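# Set the toppled can upright on the conveyor belt

## Task

Get the can that has tipped over standing on one of its flat ends on the belt, next to the other cans, while the upright cans stay roughly in their current spots; at the finish neither gripper may be in contact with any can.

## Robot and tools

Robot: two arms, left_arm and right_arm, each ending in a two-finger gripper. Fingers point along the gripper's +z axis and part along its y axis. end_effector_position marks the spot between the finger pads, just under 1 cm behind the tips. Base roots in the scene frame: left_arm at (-0.043, +0.349, 0) m, quat_wxyz (+1.000, 0, 0, +0.008); right_arm at (+0.029, -0.254, 0) m, quat_wxyz (+1.000, 0, 0, -0.006). A camera stand is fixed to the floor behind the arms.

Frames: the scene frame has its origin at table-top height, halfway between the nominal bases, +z up, +x out across the table, left_arm toward +y (arm names do not match image sides). Table items are described in the scene frame. Each arm reports its hand pose, velocity and target in its own base frame. Motion offsets are taken along the axes of that arm's current Hand target. Reported positions may be wrong by a few cm, more at long reach.

execute_actions(actions, cameras): actions is a list of actions; each action is a table of 1 to 15 rows, one row per 1/30 s control step; a short table repeats its final row until step 15. Every row is one flat list of 14 numbers, each in [-1, 1], covering both arms: left_arm dx, dy, dz, rx, ry, rz, opening, then right_arm's seven in that order. dx to rz are an offset (not a pose) from the Hand target as it was when that action began; all rows of the action count from that same start, so sending an offset again moves the arm further. Scale: 1.0 equals 0.6 m for dx/dy/dz or 180 degrees for the rotation vector rx, ry, rz. Opening is absolute: +1 fully open (about 87 mm between pads), 0 about 31-49 mm, -1 closed. To leave an arm alone, give zeros for its six pose numbers and repeat its current opening (a 0 there is itself a command). cameras: list of names, ["all"], or []; an empty actions list returns images by default plus the scene number and task.

move(target, speed, blend, opening_speed, blocking, cameras): target is one 14-number row as above or a list of up to 15 such rows; every row is an offset from the Hand targets at the move's start, not from the previous row. speed is the path's top speed in m/s, 0.002 to 2.9, default 0.25 (rotation up to twice that in rad/s), one value or one per target. blend, in metres, rounds corners at intermediate targets; 0 stops at each. opening_speed, at least 0.2, is the rate per second of the opening change on the -1..+1 scale. blocking=false returns after about 0.5 s while the motion continues. A move lasts at most 10 s. Its result adds a move: line with the ending (done, off_target, moving, held, fault) and limits (paced means the sent pose was clipped, held means steps were withheld). done means at rest within 10 mm and 2 degrees; it says nothing about contact. Paths do not avoid obstacles or the other arm; faster moves lag and overshoot more.

wait(seconds): 0 to 3600, lets time pass without new commands; a running move carries on. stop(): brakes a running move. zoom_image(camera, region): camera is cam_head_left or cam_head_right (each 896x504), region [x0, y0, x1, y1] in pixels from the top-left, at most 504 wide and tall, only on the latest images. read_manual(section): licence texts only. finished_scene(scene): integer 1 to 3, ends the scene for good; after ending scene 1, make no more calls in that reply.

Reading results: Hand target is the last commanded pose after clipping, and the base for the next offsets. The gripper often stops short of it because of friction and weight; check position and tilt after each move and send the missing distance or turn back. Orientation commands are clipped to within 40 degrees of the measured one. grip_measured is on the same scale as the opening command; Joint positions give the gripper from 0 closed to 1 open. To hold something, command about 0.04 below the grip_measured value at first contact. Joint velocities may read within noise. Joint torques follow Joint positions order, positive toward larger angles; joints 1-3 wrap at ±28 N m. Action calls also list end_effector_position at some steps. Tool commands shows the current tool commands. Motor temperature: MOTOR HOT from 75 °C, an over-temperature fault folds that arm at 90 °C, and it goes limp at 100 °C; holding loads, stretching out, or pushing at unreachable poses heats motors.

Avoid: letting anything fall or leaving it off the table; releasing a moving part; fast impacts, hard presses and slams, especially on fixed or heavy things; any arm-to-arm contact, including closing one gripper on the other's fingers; paths passing near an arm's own base (route around it); force on the wrist-camera cable, which counts as touching. A blocked arm keeps pushing, so to relieve it command a target back beyond the gripper's current position. Loose objects may occasionally get nudged by outside forces.

Each tool is called after "Emit:" by a JSON object that holds its "name" and its "arguments", one argument or row to a line.

## Session

Emit:
{"name": "execute_actions", "arguments": {
  "actions": []
}}

Emit:
{"name": "zoom_image", "arguments": {
  "camera": "cam_head_left",
  "region": [180, 130, 430, 340]
}}

Emit:
{"name": "zoom_image", "arguments": {
  "camera": "cam_head_left",
  "region": [420, 120, 660, 330]
}}

Scene clock: 0.00 s.
left_arm: end_effector_position=(+0.3310, -0.0728, +0.3318) grip_measured=+1.000 end_effector_quat_wxyz=(+0.651, +0.041, +0.756, -0.059) | right_arm: end_effector_position=(+0.3327, +0.0521, +0.3527) grip_measured=+1.000 end_effector_quat_wxyz=(+0.689, -0.091, +0.709, -0.118)
Joint positions: left_arm=[-0.278 0.926 1.03 -0.253 -0.132 -0.055 1] | right_arm=[0.424 0.917 0.979 -0.087 0.465 -0.287 1]
Joint velocities: within noise
Joint torques (N m): no reading
Motor temperatures (°C): left_arm=[25 38 37 32 24 25 25] | right_arm=[23 28 33 28 25 22 26]
Heat: left arm: 38 °C; right arm: 33 °C.
Hand target: left_arm +0.3307, -0.0727, +0.3384; +0.657, +0.040, +0.751, -0.060 | right_arm +0.3320, +0.0518, +0.3625; +0.699, -0.085, +0.701, -0.115
Tool commands: left_gripper/opening=+1.0 right_gripper/opening=+1.0

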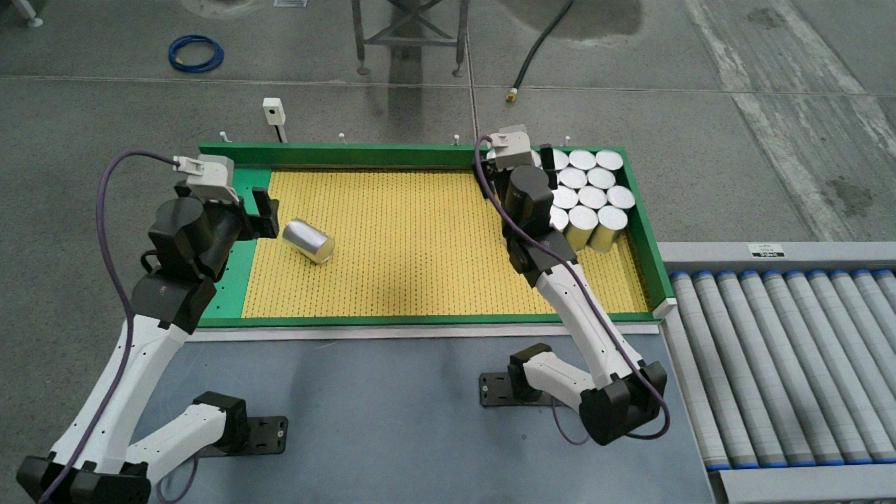

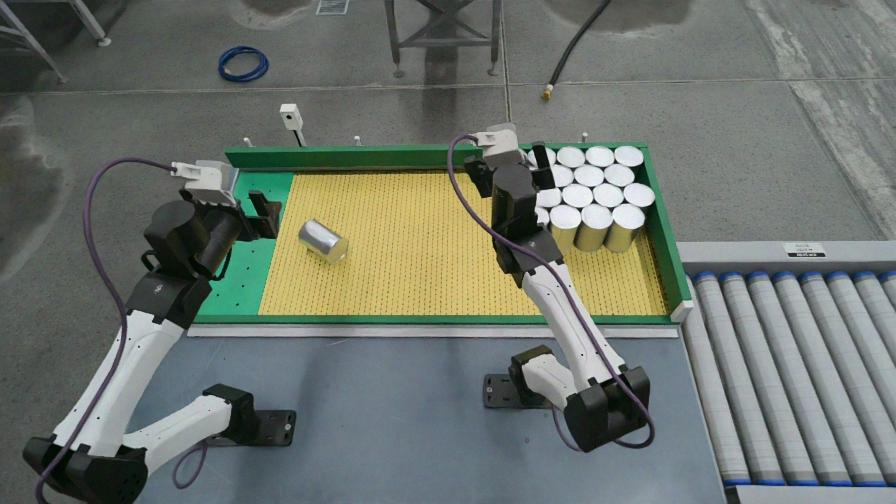

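Scaled by 2.016.

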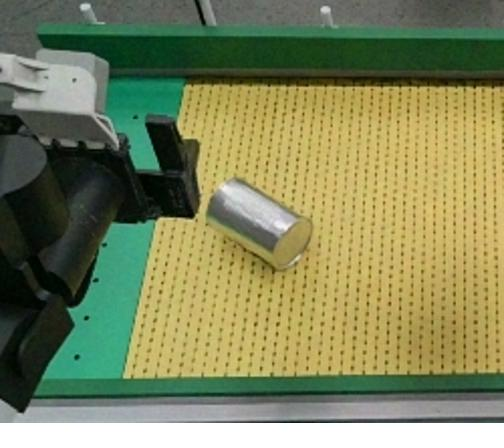

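Scaled by 2.100.

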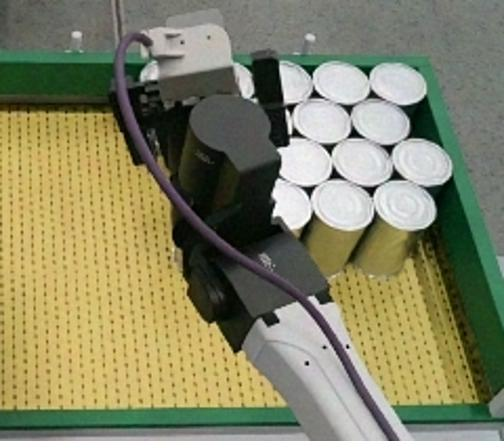

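Emit:
{"name": "move", "arguments": {
  "target": [
    [0.2555,-0.0035,0.0857,-0.2308,0.3775,-0.2782,1,0.1948,-0.1778,-0.1277,0.0256,0.3696,0.1289,1],
    [0.3807,-0.005,0.2602,-0.2308,0.3775,-0.2782,1,0.1948,-0.1778,-0.1277,0.0256,0.3696,0.1289,1]
  ],
  "speed": [0.35,0.15],
  "blend": [0.03,0],
  "cameras": ["all"]
}}

Emit:
{"name": "zoom_image", "arguments": {
  "camera": "cam_head_left",
  "region": [250, 170, 370, 290]
}}

Emit:
{"name": "zoom_image", "arguments": {
  "camera": "cam_head_left",
  "region": [450, 120, 660, 330]
}}

Scene clock: 72.00 s.
left_arm: end_effector_position=(+0.4460, -0.0969, +0.0864) grip_measured=+1.000 end_effector_quat_wxyz=(+0.031, -0.445, +0.895, -0.022) | right_arm: end_effector_position=(+0.2473, -0.0786, +0.2745) grip_measured=+1.000 end_effector_quat_wxyz=(+0.206, +0.155, +0.966, -0.036)
Joint positions: left_arm=[-0.134 2.356 2.261 -1.399 0.002 -1.057 1] | right_arm=[-0.302 1.451 1.817 -1.517 0.012 0.014 1]
Joint torques (N m): left_arm=[-0.51 -13.72 9.37 0.71 0.1 -0.01] | right_arm=[-0.88 -4.3 8.98 1.17 0 -0.17]
Motor temperatures (°C): left_arm=[25 38 44 40 24 25 25] | right_arm=[23 28 42 36 25 22 26]
Heat: left arm: 44 °C; right arm: 42 °C.
Hand target: left_arm +0.4527, -0.1021, +0.0918; +0.040, -0.445, +0.894, -0.033 | right_arm +0.2500, -0.0801, +0.2800; +0.214, +0.152, +0.964, -0.034
Off the commanded pose: left_arm 0.010 m, 2 deg | right_arm 0.006 m, 1 deg.
move: done

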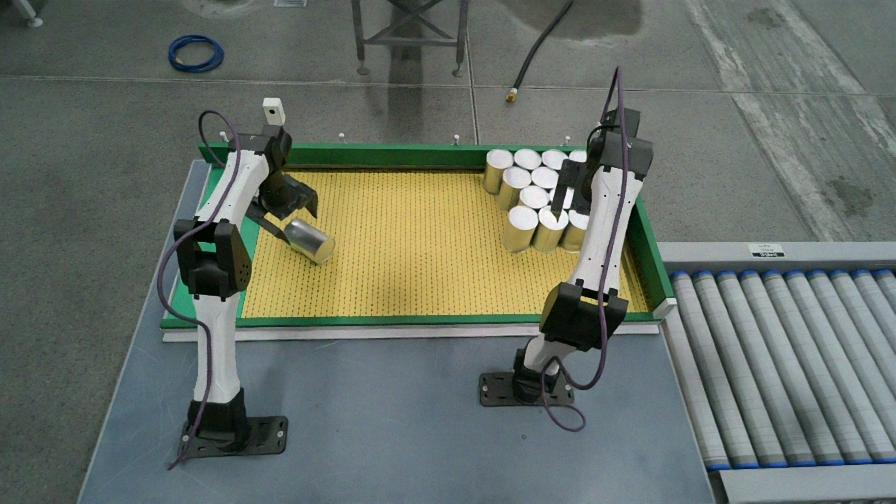

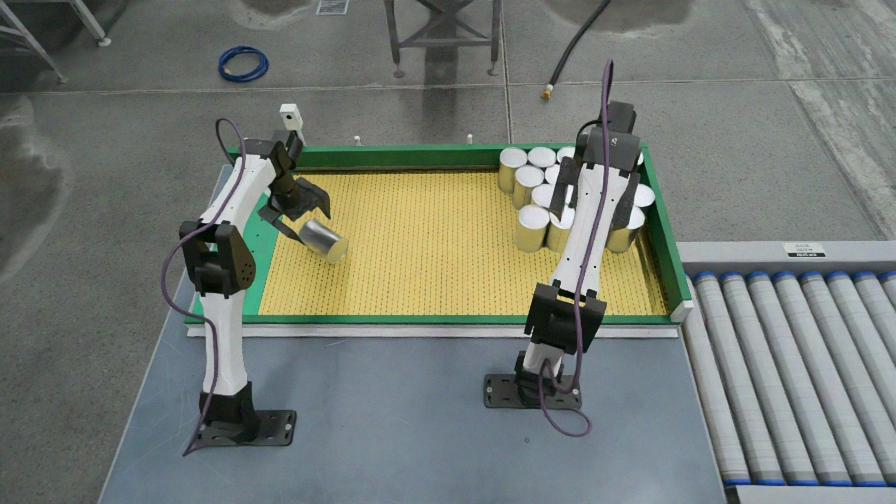

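Scaled by 4.200.

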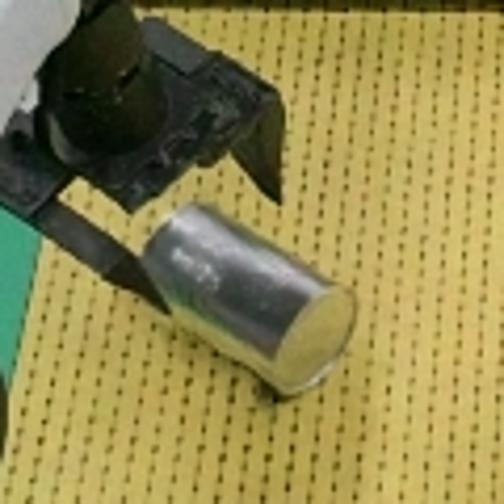

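Scaled by 2.400.

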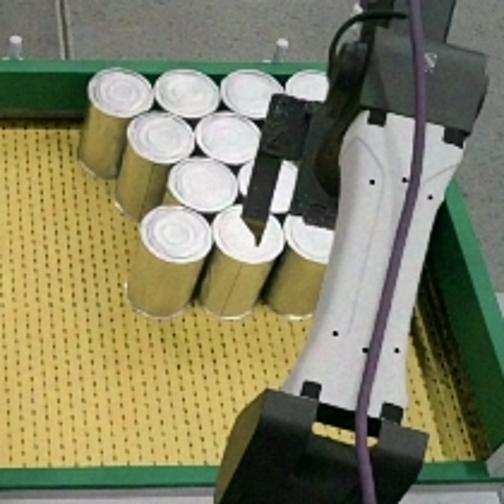

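Emit:
{"name": "execute_actions", "arguments": {
  "actions": [],
  "cameras": ["cam_head_left"]
}}

Emit:
{"name": "zoom_image", "arguments": {
  "camera": "cam_head_left",
  "region": [250, 170, 370, 290]
}}

Scene clock: 106.97 s.
left_arm: end_effector_position=(+0.4460, -0.0969, +0.0864) grip_measured=+1.000 end_effector_quat_wxyz=(+0.031, -0.445, +0.895, -0.022) | right_arm: end_effector_position=(+0.2473, -0.0786, +0.2745) grip_measured=+1.000 end_effector_quat_wxyz=(+0.206, +0.155, +0.966, -0.036)
Joint positions: left_arm=[-0.134 2.356 2.261 -1.399 0.002 -1.057 1] | right_arm=[-0.302 1.451 1.817 -1.517 0.012 0.014 1]
Joint velocities: within noise
Joint torques (N m): left_arm=[-0.53 -13.7 9.37 0.71 0.1 -0.01] | right_arm=[-0.88 -4.34 8.98 1.18 0 -0.17]
Motor temperatures (°C): left_arm=[25 56 47 36 24 25 25] | right_arm=[23 29 40 33 25 22 26]
Heat: left arm: 56 °C; right arm: 40 °C.
Hand target: left_arm +0.4527, -0.1021, +0.0918; +0.040, -0.445, +0.894, -0.033 | right_arm +0.2500, -0.0801, +0.2800; +0.214, +0.152, +0.964, -0.034
Tool commands: left_gripper/opening=+1.0 right_gripper/opening=+1.0
Off the commanded pose: left_arm 0.010 m, 2 deg | right_arm 0.006 m, 1 deg.
Images, in order (width x height): cam_head_left 896x504.

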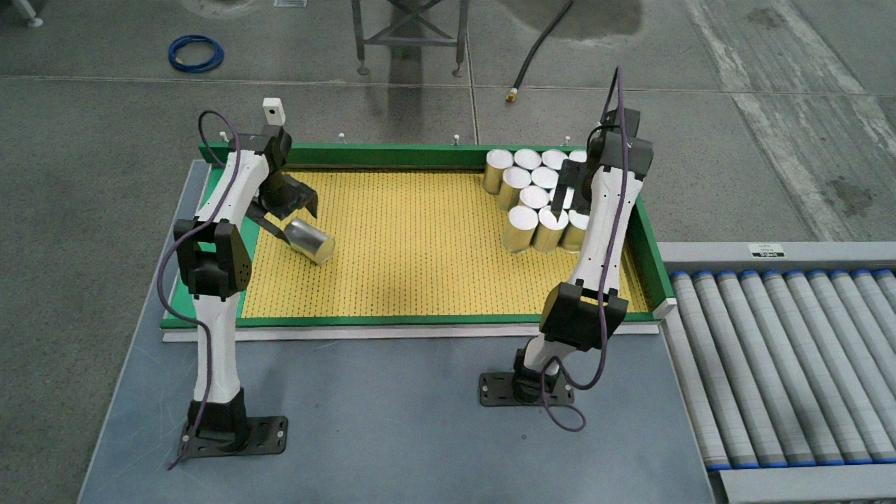

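Scaled by 4.200.

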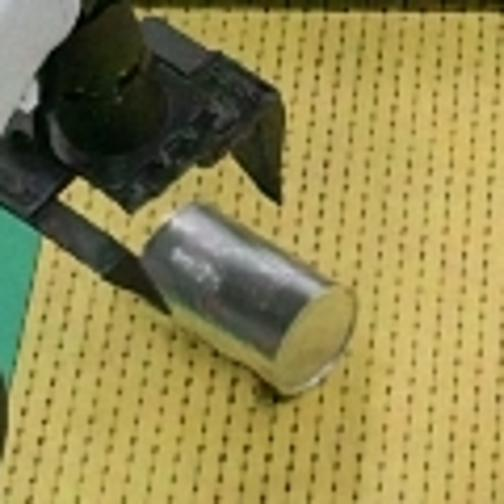

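Emit:
{"name": "move", "arguments": {
  "target": [0.0030,-0.0072,0.0773,-0.0302,0.0134,0,1, 0,0,0,0,0,0,1],
  "speed": 0.1,
  "cameras": ["cam_head_left"]
}}

Emit:
{"name": "zoom_image", "arguments": {
  "camera": "cam_head_left",
  "region": [250, 170, 370, 290]
}}

Scene clock: 127.03 s.
left_arm: end_effector_position=(+0.4563, -0.1043, +0.0429) grip_measured=+1.000 end_effector_quat_wxyz=(-0.005, -0.445, +0.896, +0.002) | right_arm: end_effector_position=(+0.2473, -0.0786, +0.2745) grip_measured=+1.000 end_effector_quat_wxyz=(+0.206, +0.155, +0.966, -0.036)
Joint positions: left_arm=[-0.146 2.549 2.432 -1.465 0.002 -1.068 1] | right_arm=[-0.302 1.451 1.817 -1.517 0.012 0.014 1]
Joint torques (N m): left_arm=[-0.5 -14.53 9.21 0.37 -0.02 -0.01] | right_arm=[-0.9 -4.31 8.99 1.17 0 -0.18]
Motor temperatures (°C): left_arm=[25 60 48 35 24 25 25] | right_arm=[23 29 39 33 25 22 26]
Heat: left arm: 60 °C; right arm: 39 °C.
Hand target: left_arm +0.4597, -0.1072, +0.0460; +0.000, -0.446, +0.895, +0.000 | right_arm +0.2500, -0.0801, +0.2800; +0.214, +0.152, +0.964, -0.034
Off the commanded pose: left_arm 0.005 m, 1 deg | right_arm 0.006 m, 1 deg.
move: done

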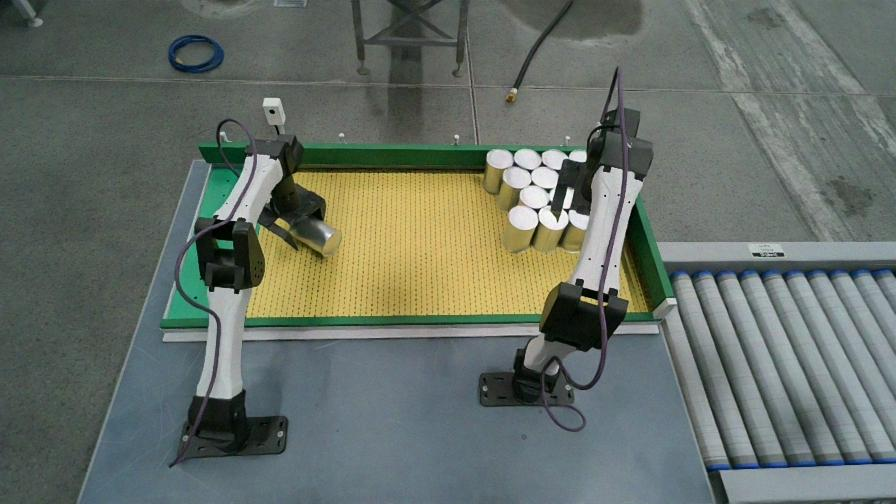

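Scaled by 4.200.

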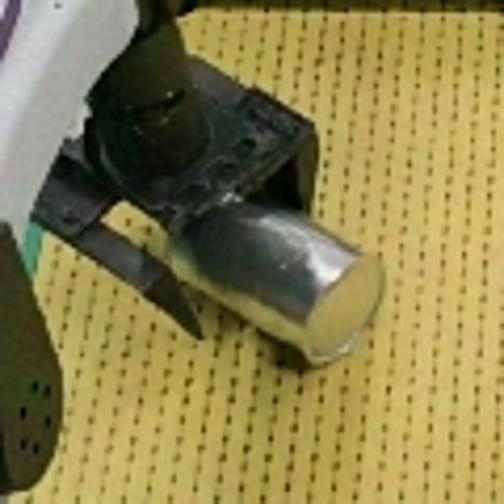

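Emit:
{"name": "move", "arguments": {
  "target": [0,0,0,0,0,0,0.5, 0,0,0,0,0,0,1],
  "speed": 0.1,
  "opening_speed": 0.6,
  "cameras": ["cam_head_left"]
}}

Emit:
{"name": "zoom_image", "arguments": {
  "camera": "cam_head_left",
  "region": [250, 170, 370, 290]
}}

Scene clock: 131.87 s.
left_arm: end_effector_position=(+0.4557, -0.1042, +0.0429) grip_measured=+0.530 end_effector_quat_wxyz=(-0.006, -0.445, +0.895, +0.003) | right_arm: end_effector_position=(+0.2473, -0.0786, +0.2745) grip_measured=+1.000 end_effector_quat_wxyz=(+0.206, +0.155, +0.966, -0.036)
Joint positions: left_arm=[-0.146 2.549 2.432 -1.468 0.002 -1.069 0.765] | right_arm=[-0.302 1.451 1.817 -1.517 0.012 0.014 1]
Joint torques (N m): left_arm=[-0.47 -14.5 9.26 0.39 -0.02 0] | right_arm=[-0.88 -4.36 9.01 1.17 0 -0.18]
Motor temperatures (°C): left_arm=[25 59 48 35 24 25 25] | right_arm=[23 29 39 33 25 22 25]
Heat: left arm: 59 °C; right arm: 39 °C.
Hand target: left_arm +0.4597, -0.1072, +0.0460; +0.000, -0.446, +0.895, +0.000 | right_arm +0.2500, -0.0801, +0.2800; +0.214, +0.152, +0.964, -0.034
Off the commanded pose: left_arm 0.006 m, 1 deg | right_arm 0.006 m, 1 deg.
move: done

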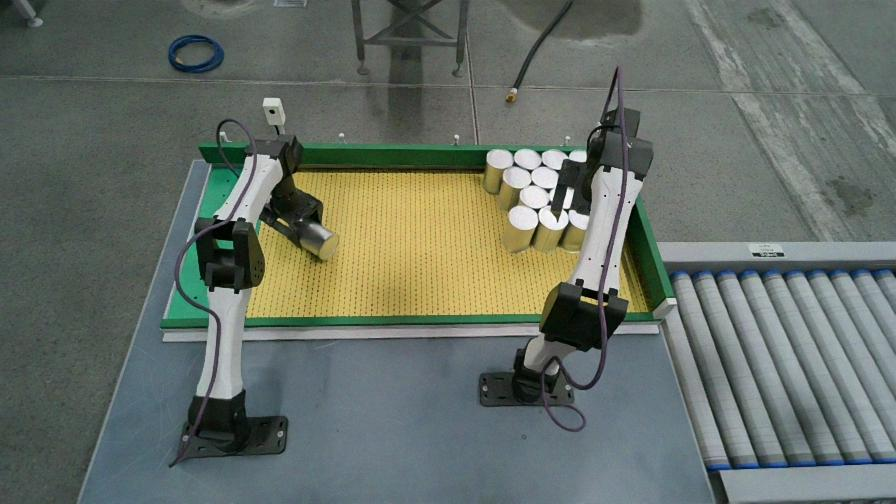

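Scaled by 4.200.

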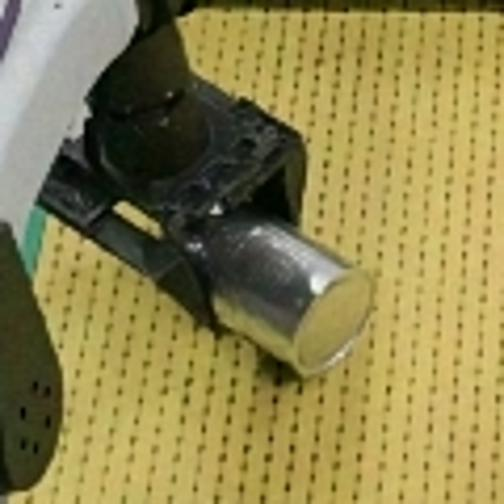

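Emit:
{"name": "move", "arguments": {
  "target": [
    [0,0,0,0,0,0,0.8, 0,0,0,0,0,0,1],
    [0,0,0.0142,0,0,0,0.8, 0,0,0,0,0,0,1],
    [0,0,0.0142,0,0,0,0.42, 0,0,0,0,0,0,1]
  ],
  "speed": 0.1,
  "opening_speed": 0.7,
  "cameras": ["cam_head_left"]
}}

Emit:
{"name": "zoom_image", "arguments": {
  "camera": "cam_head_left",
  "region": [250, 170, 370, 290]
}}

Scene clock: 141.77 s.
left_arm: end_effector_position=(+0.4604, -0.1050, +0.0425) grip_measured=+0.528 end_effector_quat_wxyz=(+0.002, -0.446, +0.895, -0.002) | right_arm: end_effector_position=(+0.2473, -0.0786, +0.2745) grip_measured=+1.000 end_effector_quat_wxyz=(+0.206, +0.155, +0.966, -0.036)
Joint positions: left_arm=[-0.146 2.549 2.432 -1.448 0.002 -1.07 0.764] | right_arm=[-0.302 1.451 1.817 -1.517 0.012 0.014 1]
Joint torques (N m): left_arm=[-0.47 -15.08 5.44 0.65 -0.02 0.01] | right_arm=[-0.9 -4.33 9.01 1.17 0 -0.18]
Motor temperatures (°C): left_arm=[25 59 48 35 24 25 25] | right_arm=[23 29 39 32 25 22 25]
Heat: left arm: 59 °C; right arm: 39 °C.
Hand target: left_arm +0.4597, -0.1072, +0.0375; +0.000, -0.446, +0.895, +0.000 | right_arm +0.2500, -0.0801, +0.2800; +0.214, +0.152, +0.964, -0.034
Off the commanded pose: left_arm 0.006 m, 0 deg | right_arm 0.006 m, 1 deg.
move: done

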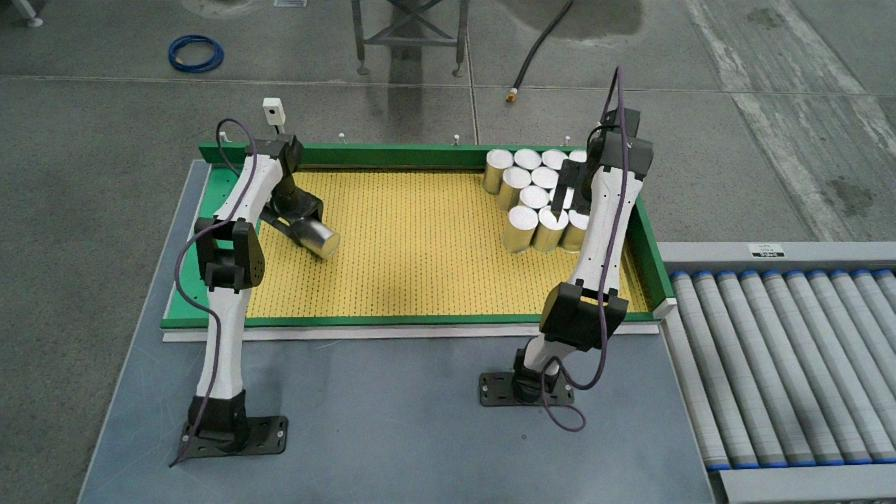

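Scaled by 4.200.

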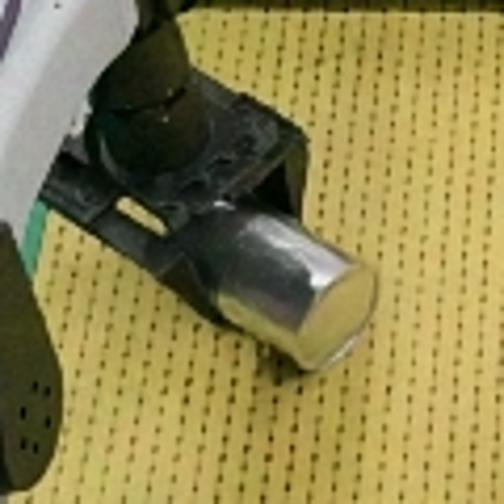

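Emit:
{"name": "move", "arguments": {
  "target": [
    [0,0,-0.15,0,0,0,0.42, 0,0,0,0,0,0,1],
    [0.5320,-0.4537,-0.2542,0.4612,-0.3290,0.4612,0.42, 0,0,0,0,0,0,1]
  ],
  "speed": [0.12,0.25],
  "blend": [0.03,0],
  "cameras": ["cam_head_left"]
}}

Emit:
{"name": "zoom_image", "arguments": {
  "camera": "cam_head_left",
  "region": [400, 100, 610, 310]
}}

Scene clock: 166.07 s.
left_arm: end_effector_position=(+0.4689, -0.5048, +0.1239) grip_measured=+0.526 end_effector_quat_wxyz=(+0.559, +0.343, +0.689, -0.308) | right_arm: end_effector_position=(+0.2473, -0.0786, +0.2745) grip_measured=+1.000 end_effector_quat_wxyz=(+0.206, +0.155, +0.966, -0.036)
Joint positions: left_arm=[-0.774 2.402 1.836 0.377 0.188 -0.007 0.763] | right_arm=[-0.302 1.451 1.817 -1.517 0.012 0.014 1]
Joint torques (N m): left_arm=[-0.21 -17.62 13.53 3.61 0.22 0.15] | right_arm=[-0.87 -4.33 8.99 1.17 0 -0.17]
Motor temperatures (°C): left_arm=[25 65 47 37 24 25 26] | right_arm=[23 29 40 32 25 22 25]
Heat: left arm: 65 °C; right arm: 40 °C.
Hand target: left_arm +0.4850, -0.5260, +0.1898; +0.624, +0.332, +0.624, -0.332 | right_arm +0.2500, -0.0801, +0.2800; +0.214, +0.152, +0.964, -0.034
Off the commanded pose: left_arm 0.071 m, 11 deg | right_arm 0.006 m, 1 deg.
move: off_target (left_arm)

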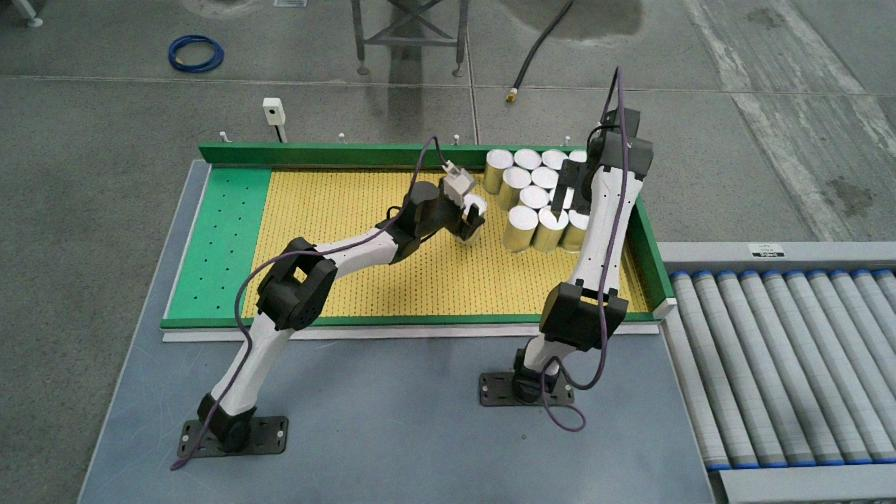

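Scaled by 2.400.

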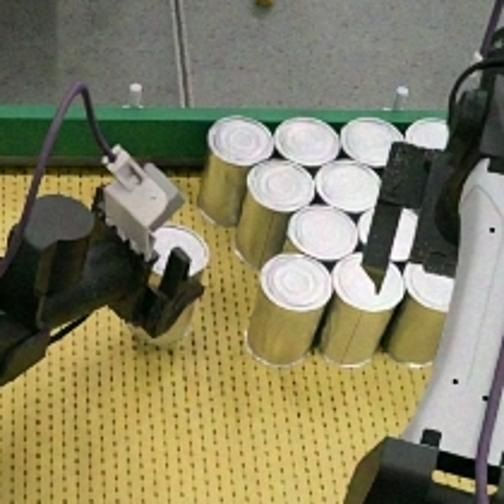

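Emit:
{"name": "zoom_image", "arguments": {
  "camera": "cam_head_left",
  "region": [440, 170, 560, 270]
}}

Emit:
{"name": "wait", "arguments": {
  "seconds": 0,
  "cameras": ["cam_head_right"]
}}

Emit:
{"name": "zoom_image", "arguments": {
  "camera": "cam_head_right",
  "region": [420, 150, 580, 280]
}}

Scaled by 4.200.

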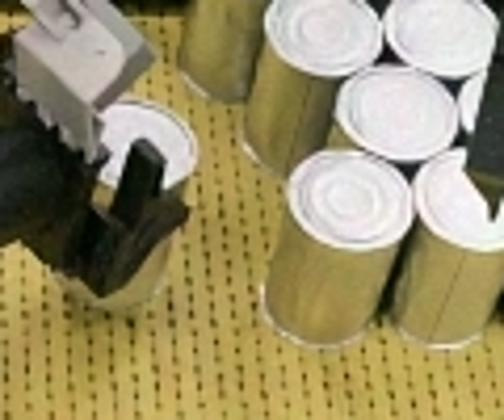

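Scene clock: 178.67 s.
left_arm: end_effector_position=(+0.4689, -0.5048, +0.1239) grip_measured=+0.526 end_effector_quat_wxyz=(+0.559, +0.343, +0.689, -0.309) | right_arm: end_effector_position=(+0.2473, -0.0786, +0.2745) grip_measured=+1.000 end_effector_quat_wxyz=(+0.206, +0.155, +0.966, -0.036)
Joint positions: left_arm=[-0.774 2.402 1.836 0.377 0.188 -0.007 0.763] | right_arm=[-0.302 1.451 1.817 -1.517 0.012 0.014 1]
Joint torques (N m): left_arm=[-0.21 -17.59 13.53 3.6 0.23 0.15] | right_arm=[-0.9 -4.36 9.01 1.16 0 -0.18]
Motor temperatures (°C): left_arm=[25 73 55 43 24 25 26] | right_arm=[23 29 40 32 25 22 25]
Heat: left arm: 73 °C; right arm: 40 °C.
Hand target: left_arm +0.4850, -0.5260, +0.1898; +0.624, +0.332, +0.624, -0.332 | right_arm +0.2500, -0.0801, +0.2800; +0.214, +0.152, +0.964, -0.034
Tool commands: left_gripper/opening=+0.42 right_gripper/opening=+1.0
Off the commanded pose: left_arm 0.071 m, 11 deg | right_arm 0.006 m, 1 deg.

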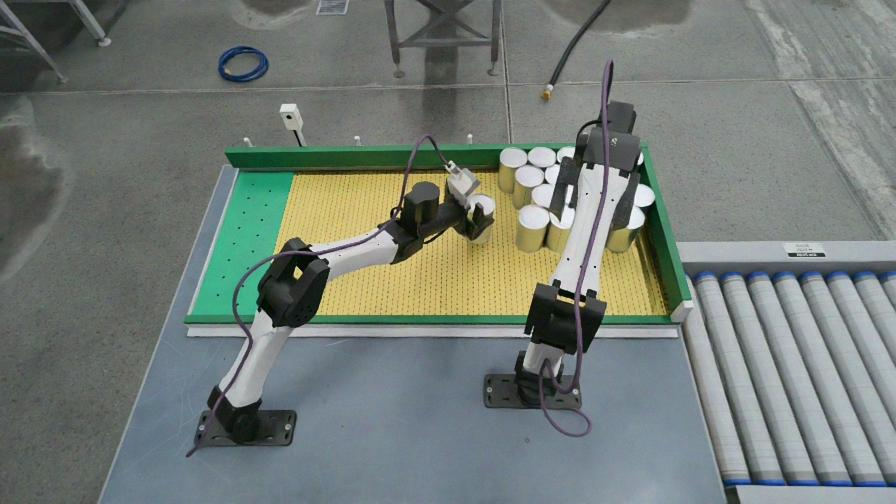

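Scaled by 3.150.

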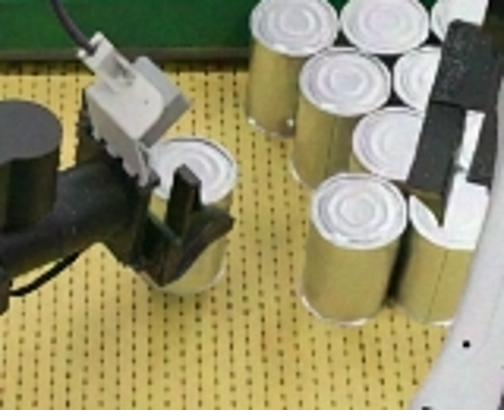

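Emit:
{"name": "move", "arguments": {
  "target": [0.04,0.0027,0.0952,0,-0.058,0,0.42, 0,0,0,0,0,0,1],
  "speed": 0.15,
  "cameras": ["cam_head_left"]
}}

Emit:
{"name": "zoom_image", "arguments": {
  "camera": "cam_head_left",
  "region": [440, 170, 560, 270]
}}

Scene clock: 185.40 s.
left_arm: end_effector_position=(+0.5071, -0.5557, +0.1014) grip_measured=+0.524 end_effector_quat_wxyz=(+0.625, +0.321, +0.624, -0.341) | right_arm: end_effector_position=(+0.2473, -0.0786, +0.2745) grip_measured=+1.000 end_effector_quat_wxyz=(+0.206, +0.155, +0.966, -0.036)
Joint positions: left_arm=[-0.786 2.75 2.207 0.559 0.189 -0.027 0.762] | right_arm=[-0.302 1.451 1.817 -1.517 0.012 0.014 1]
Joint torques (N m): left_arm=[-0.47 -19.54 13.45 3.36 0.01 0] | right_arm=[-0.88 -4.3 9.01 1.18 0 -0.19]
Motor temperatures (°C): left_arm=[25 76 57 45 24 25 26] | right_arm=[23 29 40 32 25 22 25]
Heat: left arm: 76 °C; right arm: 40 °C. Fold the left arm in close to its base, or ease its load, before you think long.
Hand target: left_arm +0.5181, -0.5726, +0.1657; +0.678, +0.301, +0.565, -0.361 | right_arm +0.2500, -0.0801, +0.2800; +0.214, +0.152, +0.964, -0.034
Off the commanded pose: left_arm 0.067 m, 10 deg | right_arm 0.006 m, 1 deg.
MOTOR HOT: joint 2 (shoulder) of the left arm reports 76 °C; the controller's stop level is 90 °C. To cool a motor, set the load down, stop pushing, or move to a pose that needs little force.
move: off_target (left_arm)

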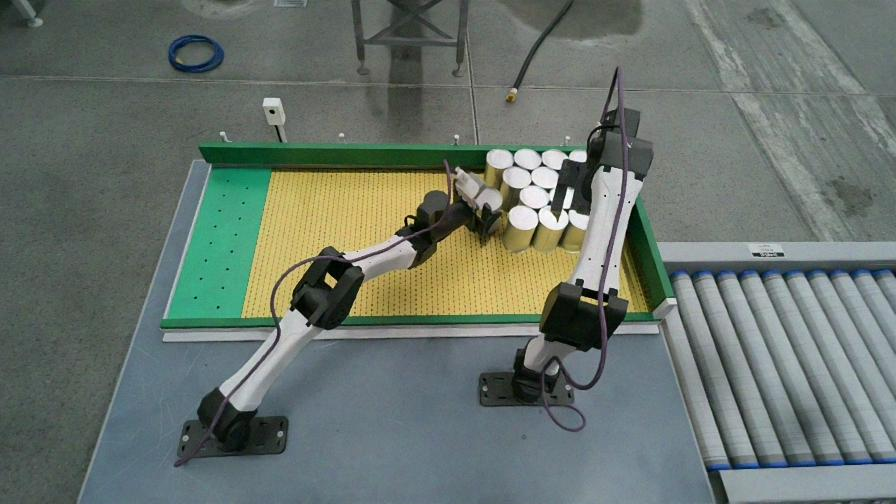

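Scaled by 4.200.

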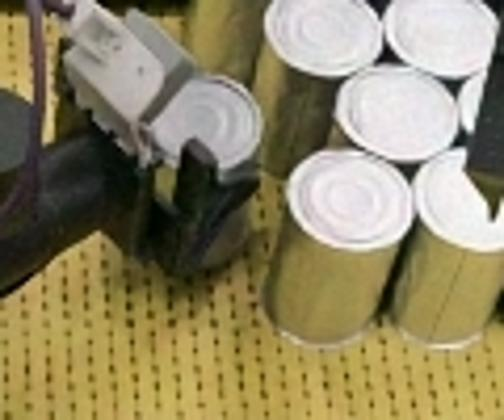

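Emit:
{"name": "move", "arguments": {
  "target": [0.0333,0,0,0,0,0,0.42, 0,0,0,0,0,0,1],
  "speed": 0.06
}}

Scene clock: 188.27 s.
left_arm: end_effector_position=(+0.5142, -0.5627, +0.1021) grip_measured=+0.524 end_effector_quat_wxyz=(+0.642, +0.315, +0.607, -0.347) | right_arm: end_effector_position=(+0.2473, -0.0786, +0.2745) grip_measured=+1.000 end_effector_quat_wxyz=(+0.206, +0.155, +0.966, -0.036)
Joint positions: left_arm=[-0.786 2.821 2.303 0.585 0.189 -0.028 0.762] | right_arm=[-0.302 1.451 1.817 -1.517 0.012 0.014 1]
Joint torques (N m): left_arm=[-0.58 -18.59 12.62 3 -0.01 0.01] | right_arm=[-0.88 -4.34 8.98 1.17 0 -0.18]
Motor temperatures (°C): left_arm=[25 78 58 45 24 25 26] | right_arm=[23 29 40 32 25 22 25]
Heat: left arm: 78 °C; right arm: 40 °C. Fold the left arm in close to its base, or ease its load, before you think long.
Hand target: left_arm +0.5201, -0.5756, +0.1460; +0.678, +0.301, +0.565, -0.361 | right_arm +0.2500, -0.0801, +0.2800; +0.214, +0.152, +0.964, -0.034
Off the commanded pose: left_arm 0.046 m, 7 deg | right_arm 0.006 m, 1 deg.
MOTOR HOT: still on. Joint 2 (shoulder) of the left arm reports 78 °C.
move: off_target (left_arm)

Emit:
{"name": "move", "arguments": {
  "target": [0.0504,0.0017,-0.0483,0,0.044,0,0.42, 0,0,0,0,0,0,1],
  "speed": 0.08,
  "cameras": ["cam_head_left","cam_head_right"]
}}

Emit:
{"name": "zoom_image", "arguments": {
  "camera": "cam_head_left",
  "region": [440, 170, 560, 270]
}}

Emit:
{"name": "zoom_image", "arguments": {
  "camera": "cam_head_right",
  "region": [440, 160, 560, 260]
}}

Scene clock: 195.03 s.
left_arm: end_effector_position=(+0.5110, -0.5588, +0.0980) grip_measured=+0.524 end_effector_quat_wxyz=(+0.639, +0.321, +0.611, -0.341) | right_arm: end_effector_position=(+0.2473, -0.0786, +0.2745) grip_measured=+1.000 end_effector_quat_wxyz=(+0.206, +0.155, +0.966, -0.036)
Joint positions: left_arm=[-0.786 2.792 2.245 0.597 0.189 -0.016 0.762] | right_arm=[-0.302 1.451 1.817 -1.517 0.012 0.014 1]
Joint torques (N m): left_arm=[0.02 -22.26 5.53 2.05 0.11 0.13] | right_arm=[-0.85 -4.33 8.99 1.17 -0.01 -0.17]
Motor temperatures (°C): left_arm=[25 81 59 45 24 25 26] | right_arm=[23 29 40 32 25 22 25]
Heat: left arm: 81 °C; right arm: 40 °C. Fold the left arm in close to its base, or ease its load, before you think long.
Hand target: left_arm +0.5081, -0.5559, +0.1109; +0.638, +0.325, +0.611, -0.339 | right_arm +0.2500, -0.0801, +0.2800; +0.214, +0.152, +0.964, -0.034
Off the commanded pose: left_arm 0.014 m, 1 deg | right_arm 0.006 m, 1 deg.
MOTOR HOT: still on. Joint 2 (shoulder) of the left arm reports 81 °C.
move: off_target (left_arm)

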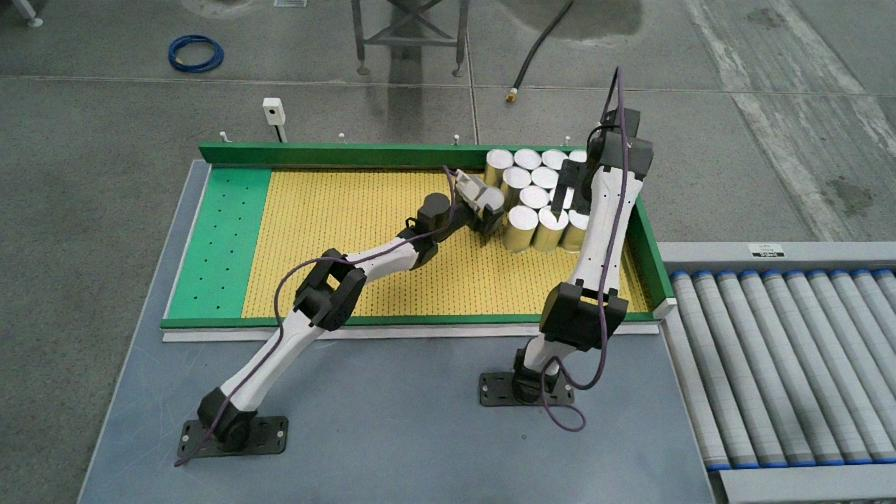

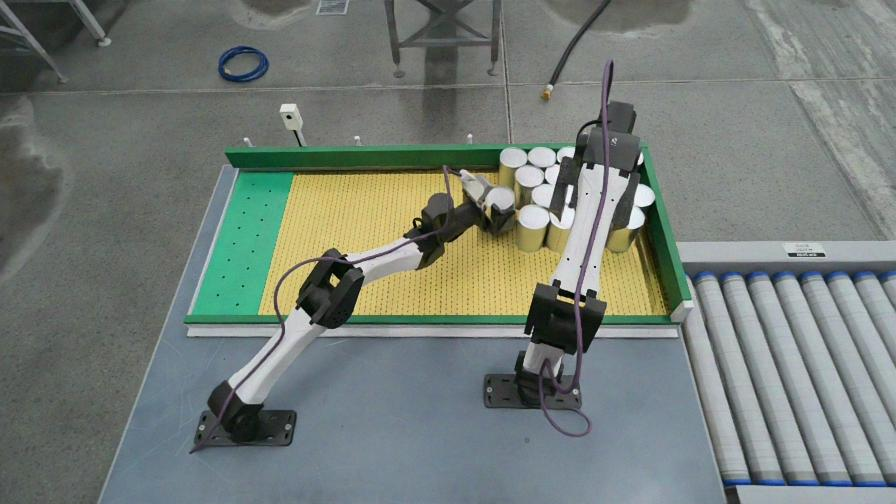

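Scaled by 4.200.

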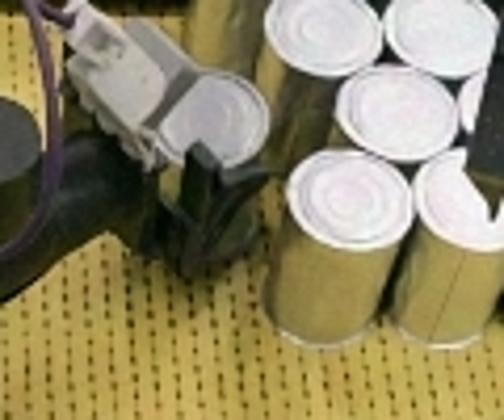

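Scaled by 4.200.

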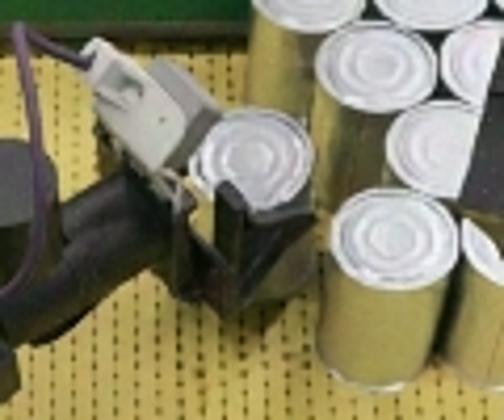

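Emit:
{"name": "move", "arguments": {
  "target": [0.02,0,0,0,0.014,0,0.42, 0,0,0,0,0,0,1],
  "speed": 0.08,
  "cameras": ["cam_head_left"]
}}

Emit:
{"name": "zoom_image", "arguments": {
  "camera": "cam_head_left",
  "region": [460, 170, 540, 250]
}}

Scene clock: 200.07 s.
left_arm: end_effector_position=(+0.5111, -0.5585, +0.0974) grip_measured=+0.524 end_effector_quat_wxyz=(+0.638, +0.324, +0.611, -0.338) | right_arm: end_effector_position=(+0.2473, -0.0786, +0.2745) grip_measured=+1.000 end_effector_quat_wxyz=(+0.206, +0.155, +0.966, -0.036)
Joint positions: left_arm=[-0.786 2.791 2.245 0.589 0.189 -0.008 0.762] | right_arm=[-0.302 1.451 1.817 -1.517 0.012 0.014 1]
Joint torques (N m): left_arm=[-0.02 -21.55 6.17 1.61 0.11 0.13] | right_arm=[-0.85 -4.31 8.98 1.17 0 -0.17]
Motor temperatures (°C): left_arm=[25 82 57 45 24 25 26] | right_arm=[23 29 40 32 25 22 25]
Heat: left arm: 82 °C; right arm: 40 °C. Fold the left arm in close to its base, or ease its load, before you think long.
Hand target: left_arm +0.5084, -0.5563, +0.0991; +0.624, +0.332, +0.624, -0.332 | right_arm +0.2500, -0.0801, +0.2800; +0.214, +0.152, +0.964, -0.034
Off the commanded pose: left_arm 0.004 m, 3 deg | right_arm 0.006 m, 1 deg.
MOTOR HOT: still on. Joint 2 (shoulder) of the left arm reports 82 °C.
move: off_target (left_arm)

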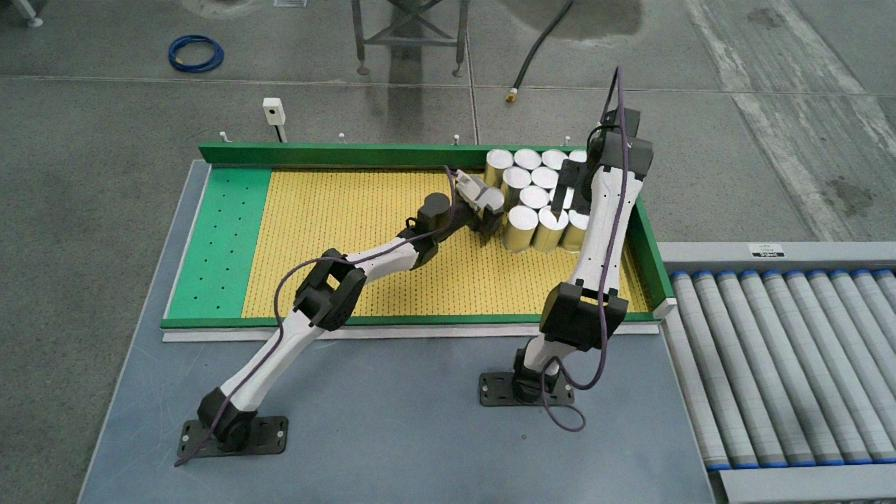

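Scaled by 6.300.

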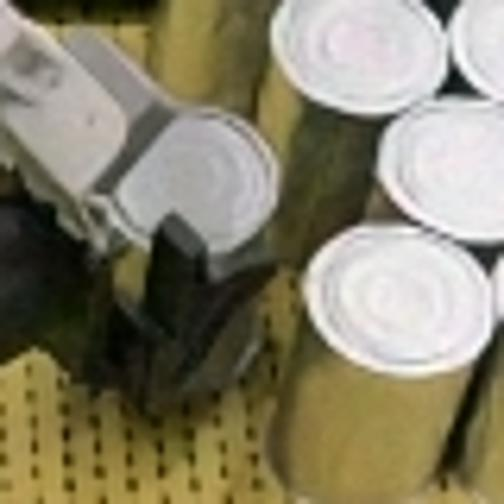

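Emit:
{"name": "move", "arguments": {
  "target": [
    [0,0,0,0,0,0,0.78, 0,0,0,0,0,0,1],
    [0,0,-0.12,0,0,0,0.78, 0,0,0,0,0,0,1],
    [0,0,-0.30,0,0,0,0.78, 0,0,0,0,0,0,1]
  ],
  "speed": [0.05,0.08,0.15],
  "blend": [0,0.02,0],
  "opening_speed": 0.4,
  "cameras": ["cam_head_left","cam_head_right"]
}}

Emit:
{"name": "zoom_image", "arguments": {
  "camera": "cam_head_left",
  "region": [440, 140, 580, 270]
}}

Emit:
{"name": "zoom_image", "arguments": {
  "camera": "cam_head_right",
  "region": [440, 140, 580, 270]
}}

Scene clock: 207.57 s.
left_arm: end_effector_position=(+0.4091, -0.4088, +0.0772) grip_measured=+0.780 end_effector_quat_wxyz=(+0.609, +0.331, +0.642, -0.327) | right_arm: end_effector_position=(+0.2473, -0.0786, +0.2745) grip_measured=+1.000 end_effector_quat_wxyz=(+0.206, +0.155, +0.966, -0.036)
Joint positions: left_arm=[-0.705 2.206 1.076 1.084 0.264 -0.005 0.89] | right_arm=[-0.302 1.451 1.817 -1.517 0.012 0.014 1]
Joint torques (N m): left_arm=[0.29 -16.5 4.75 2.55 0.21 0.12] | right_arm=[-0.87 -4.33 9.01 1.17 0 -0.18]
Motor temperatures (°C): left_arm=[25 83 55 44 24 25 26] | right_arm=[23 29 40 32 25 22 25]
Heat: left arm: 83 °C; right arm: 40 °C. Fold the left arm in close to its base, or ease its load, before you think long.
Hand target: left_arm +0.4079, -0.4069, +0.0991; +0.624, +0.332, +0.625, -0.332 | right_arm +0.2500, -0.0801, +0.2800; +0.214, +0.152, +0.964, -0.034
Off the commanded pose: left_arm 0.022 m, 3 deg | right_arm 0.006 m, 1 deg.
MOTOR HOT: still on. Joint 2 (shoulder) of the left arm reports 83 °C.
move: off_target (left_arm)

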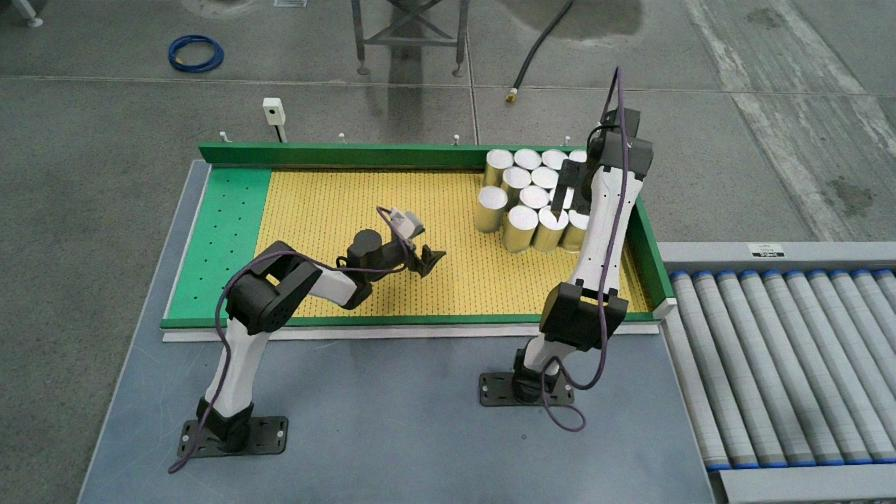

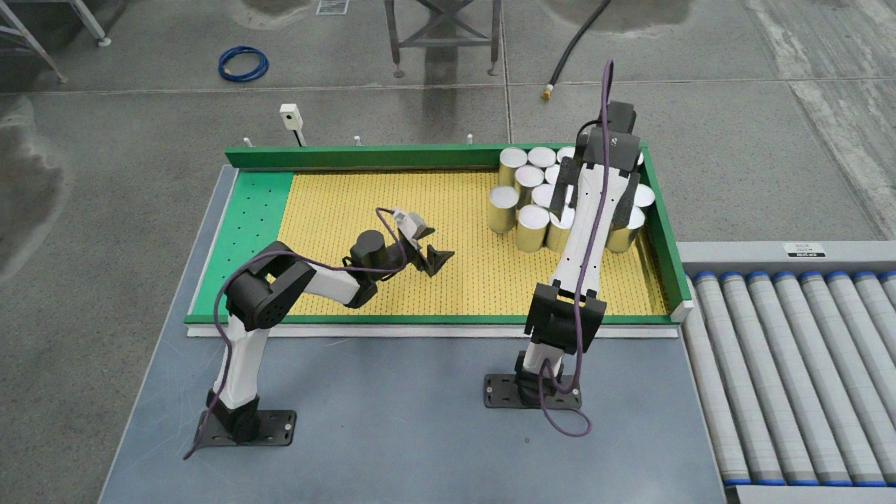

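Scaled by 3.600.

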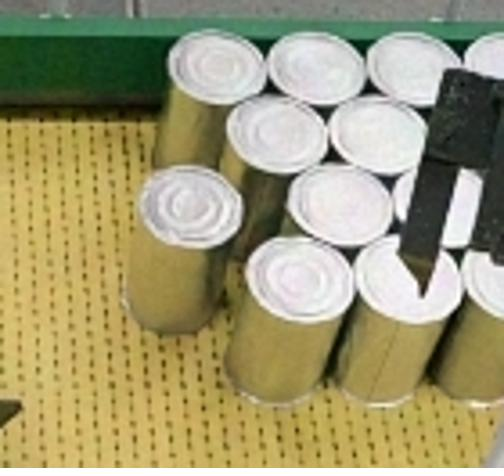

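Scaled by 3.600.

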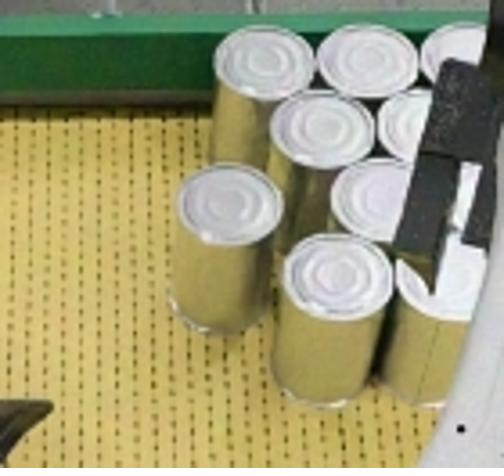

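Emit:
{"name": "finished_scene", "arguments": {
  "scene": 2
}}

The scene is finished: the task was done.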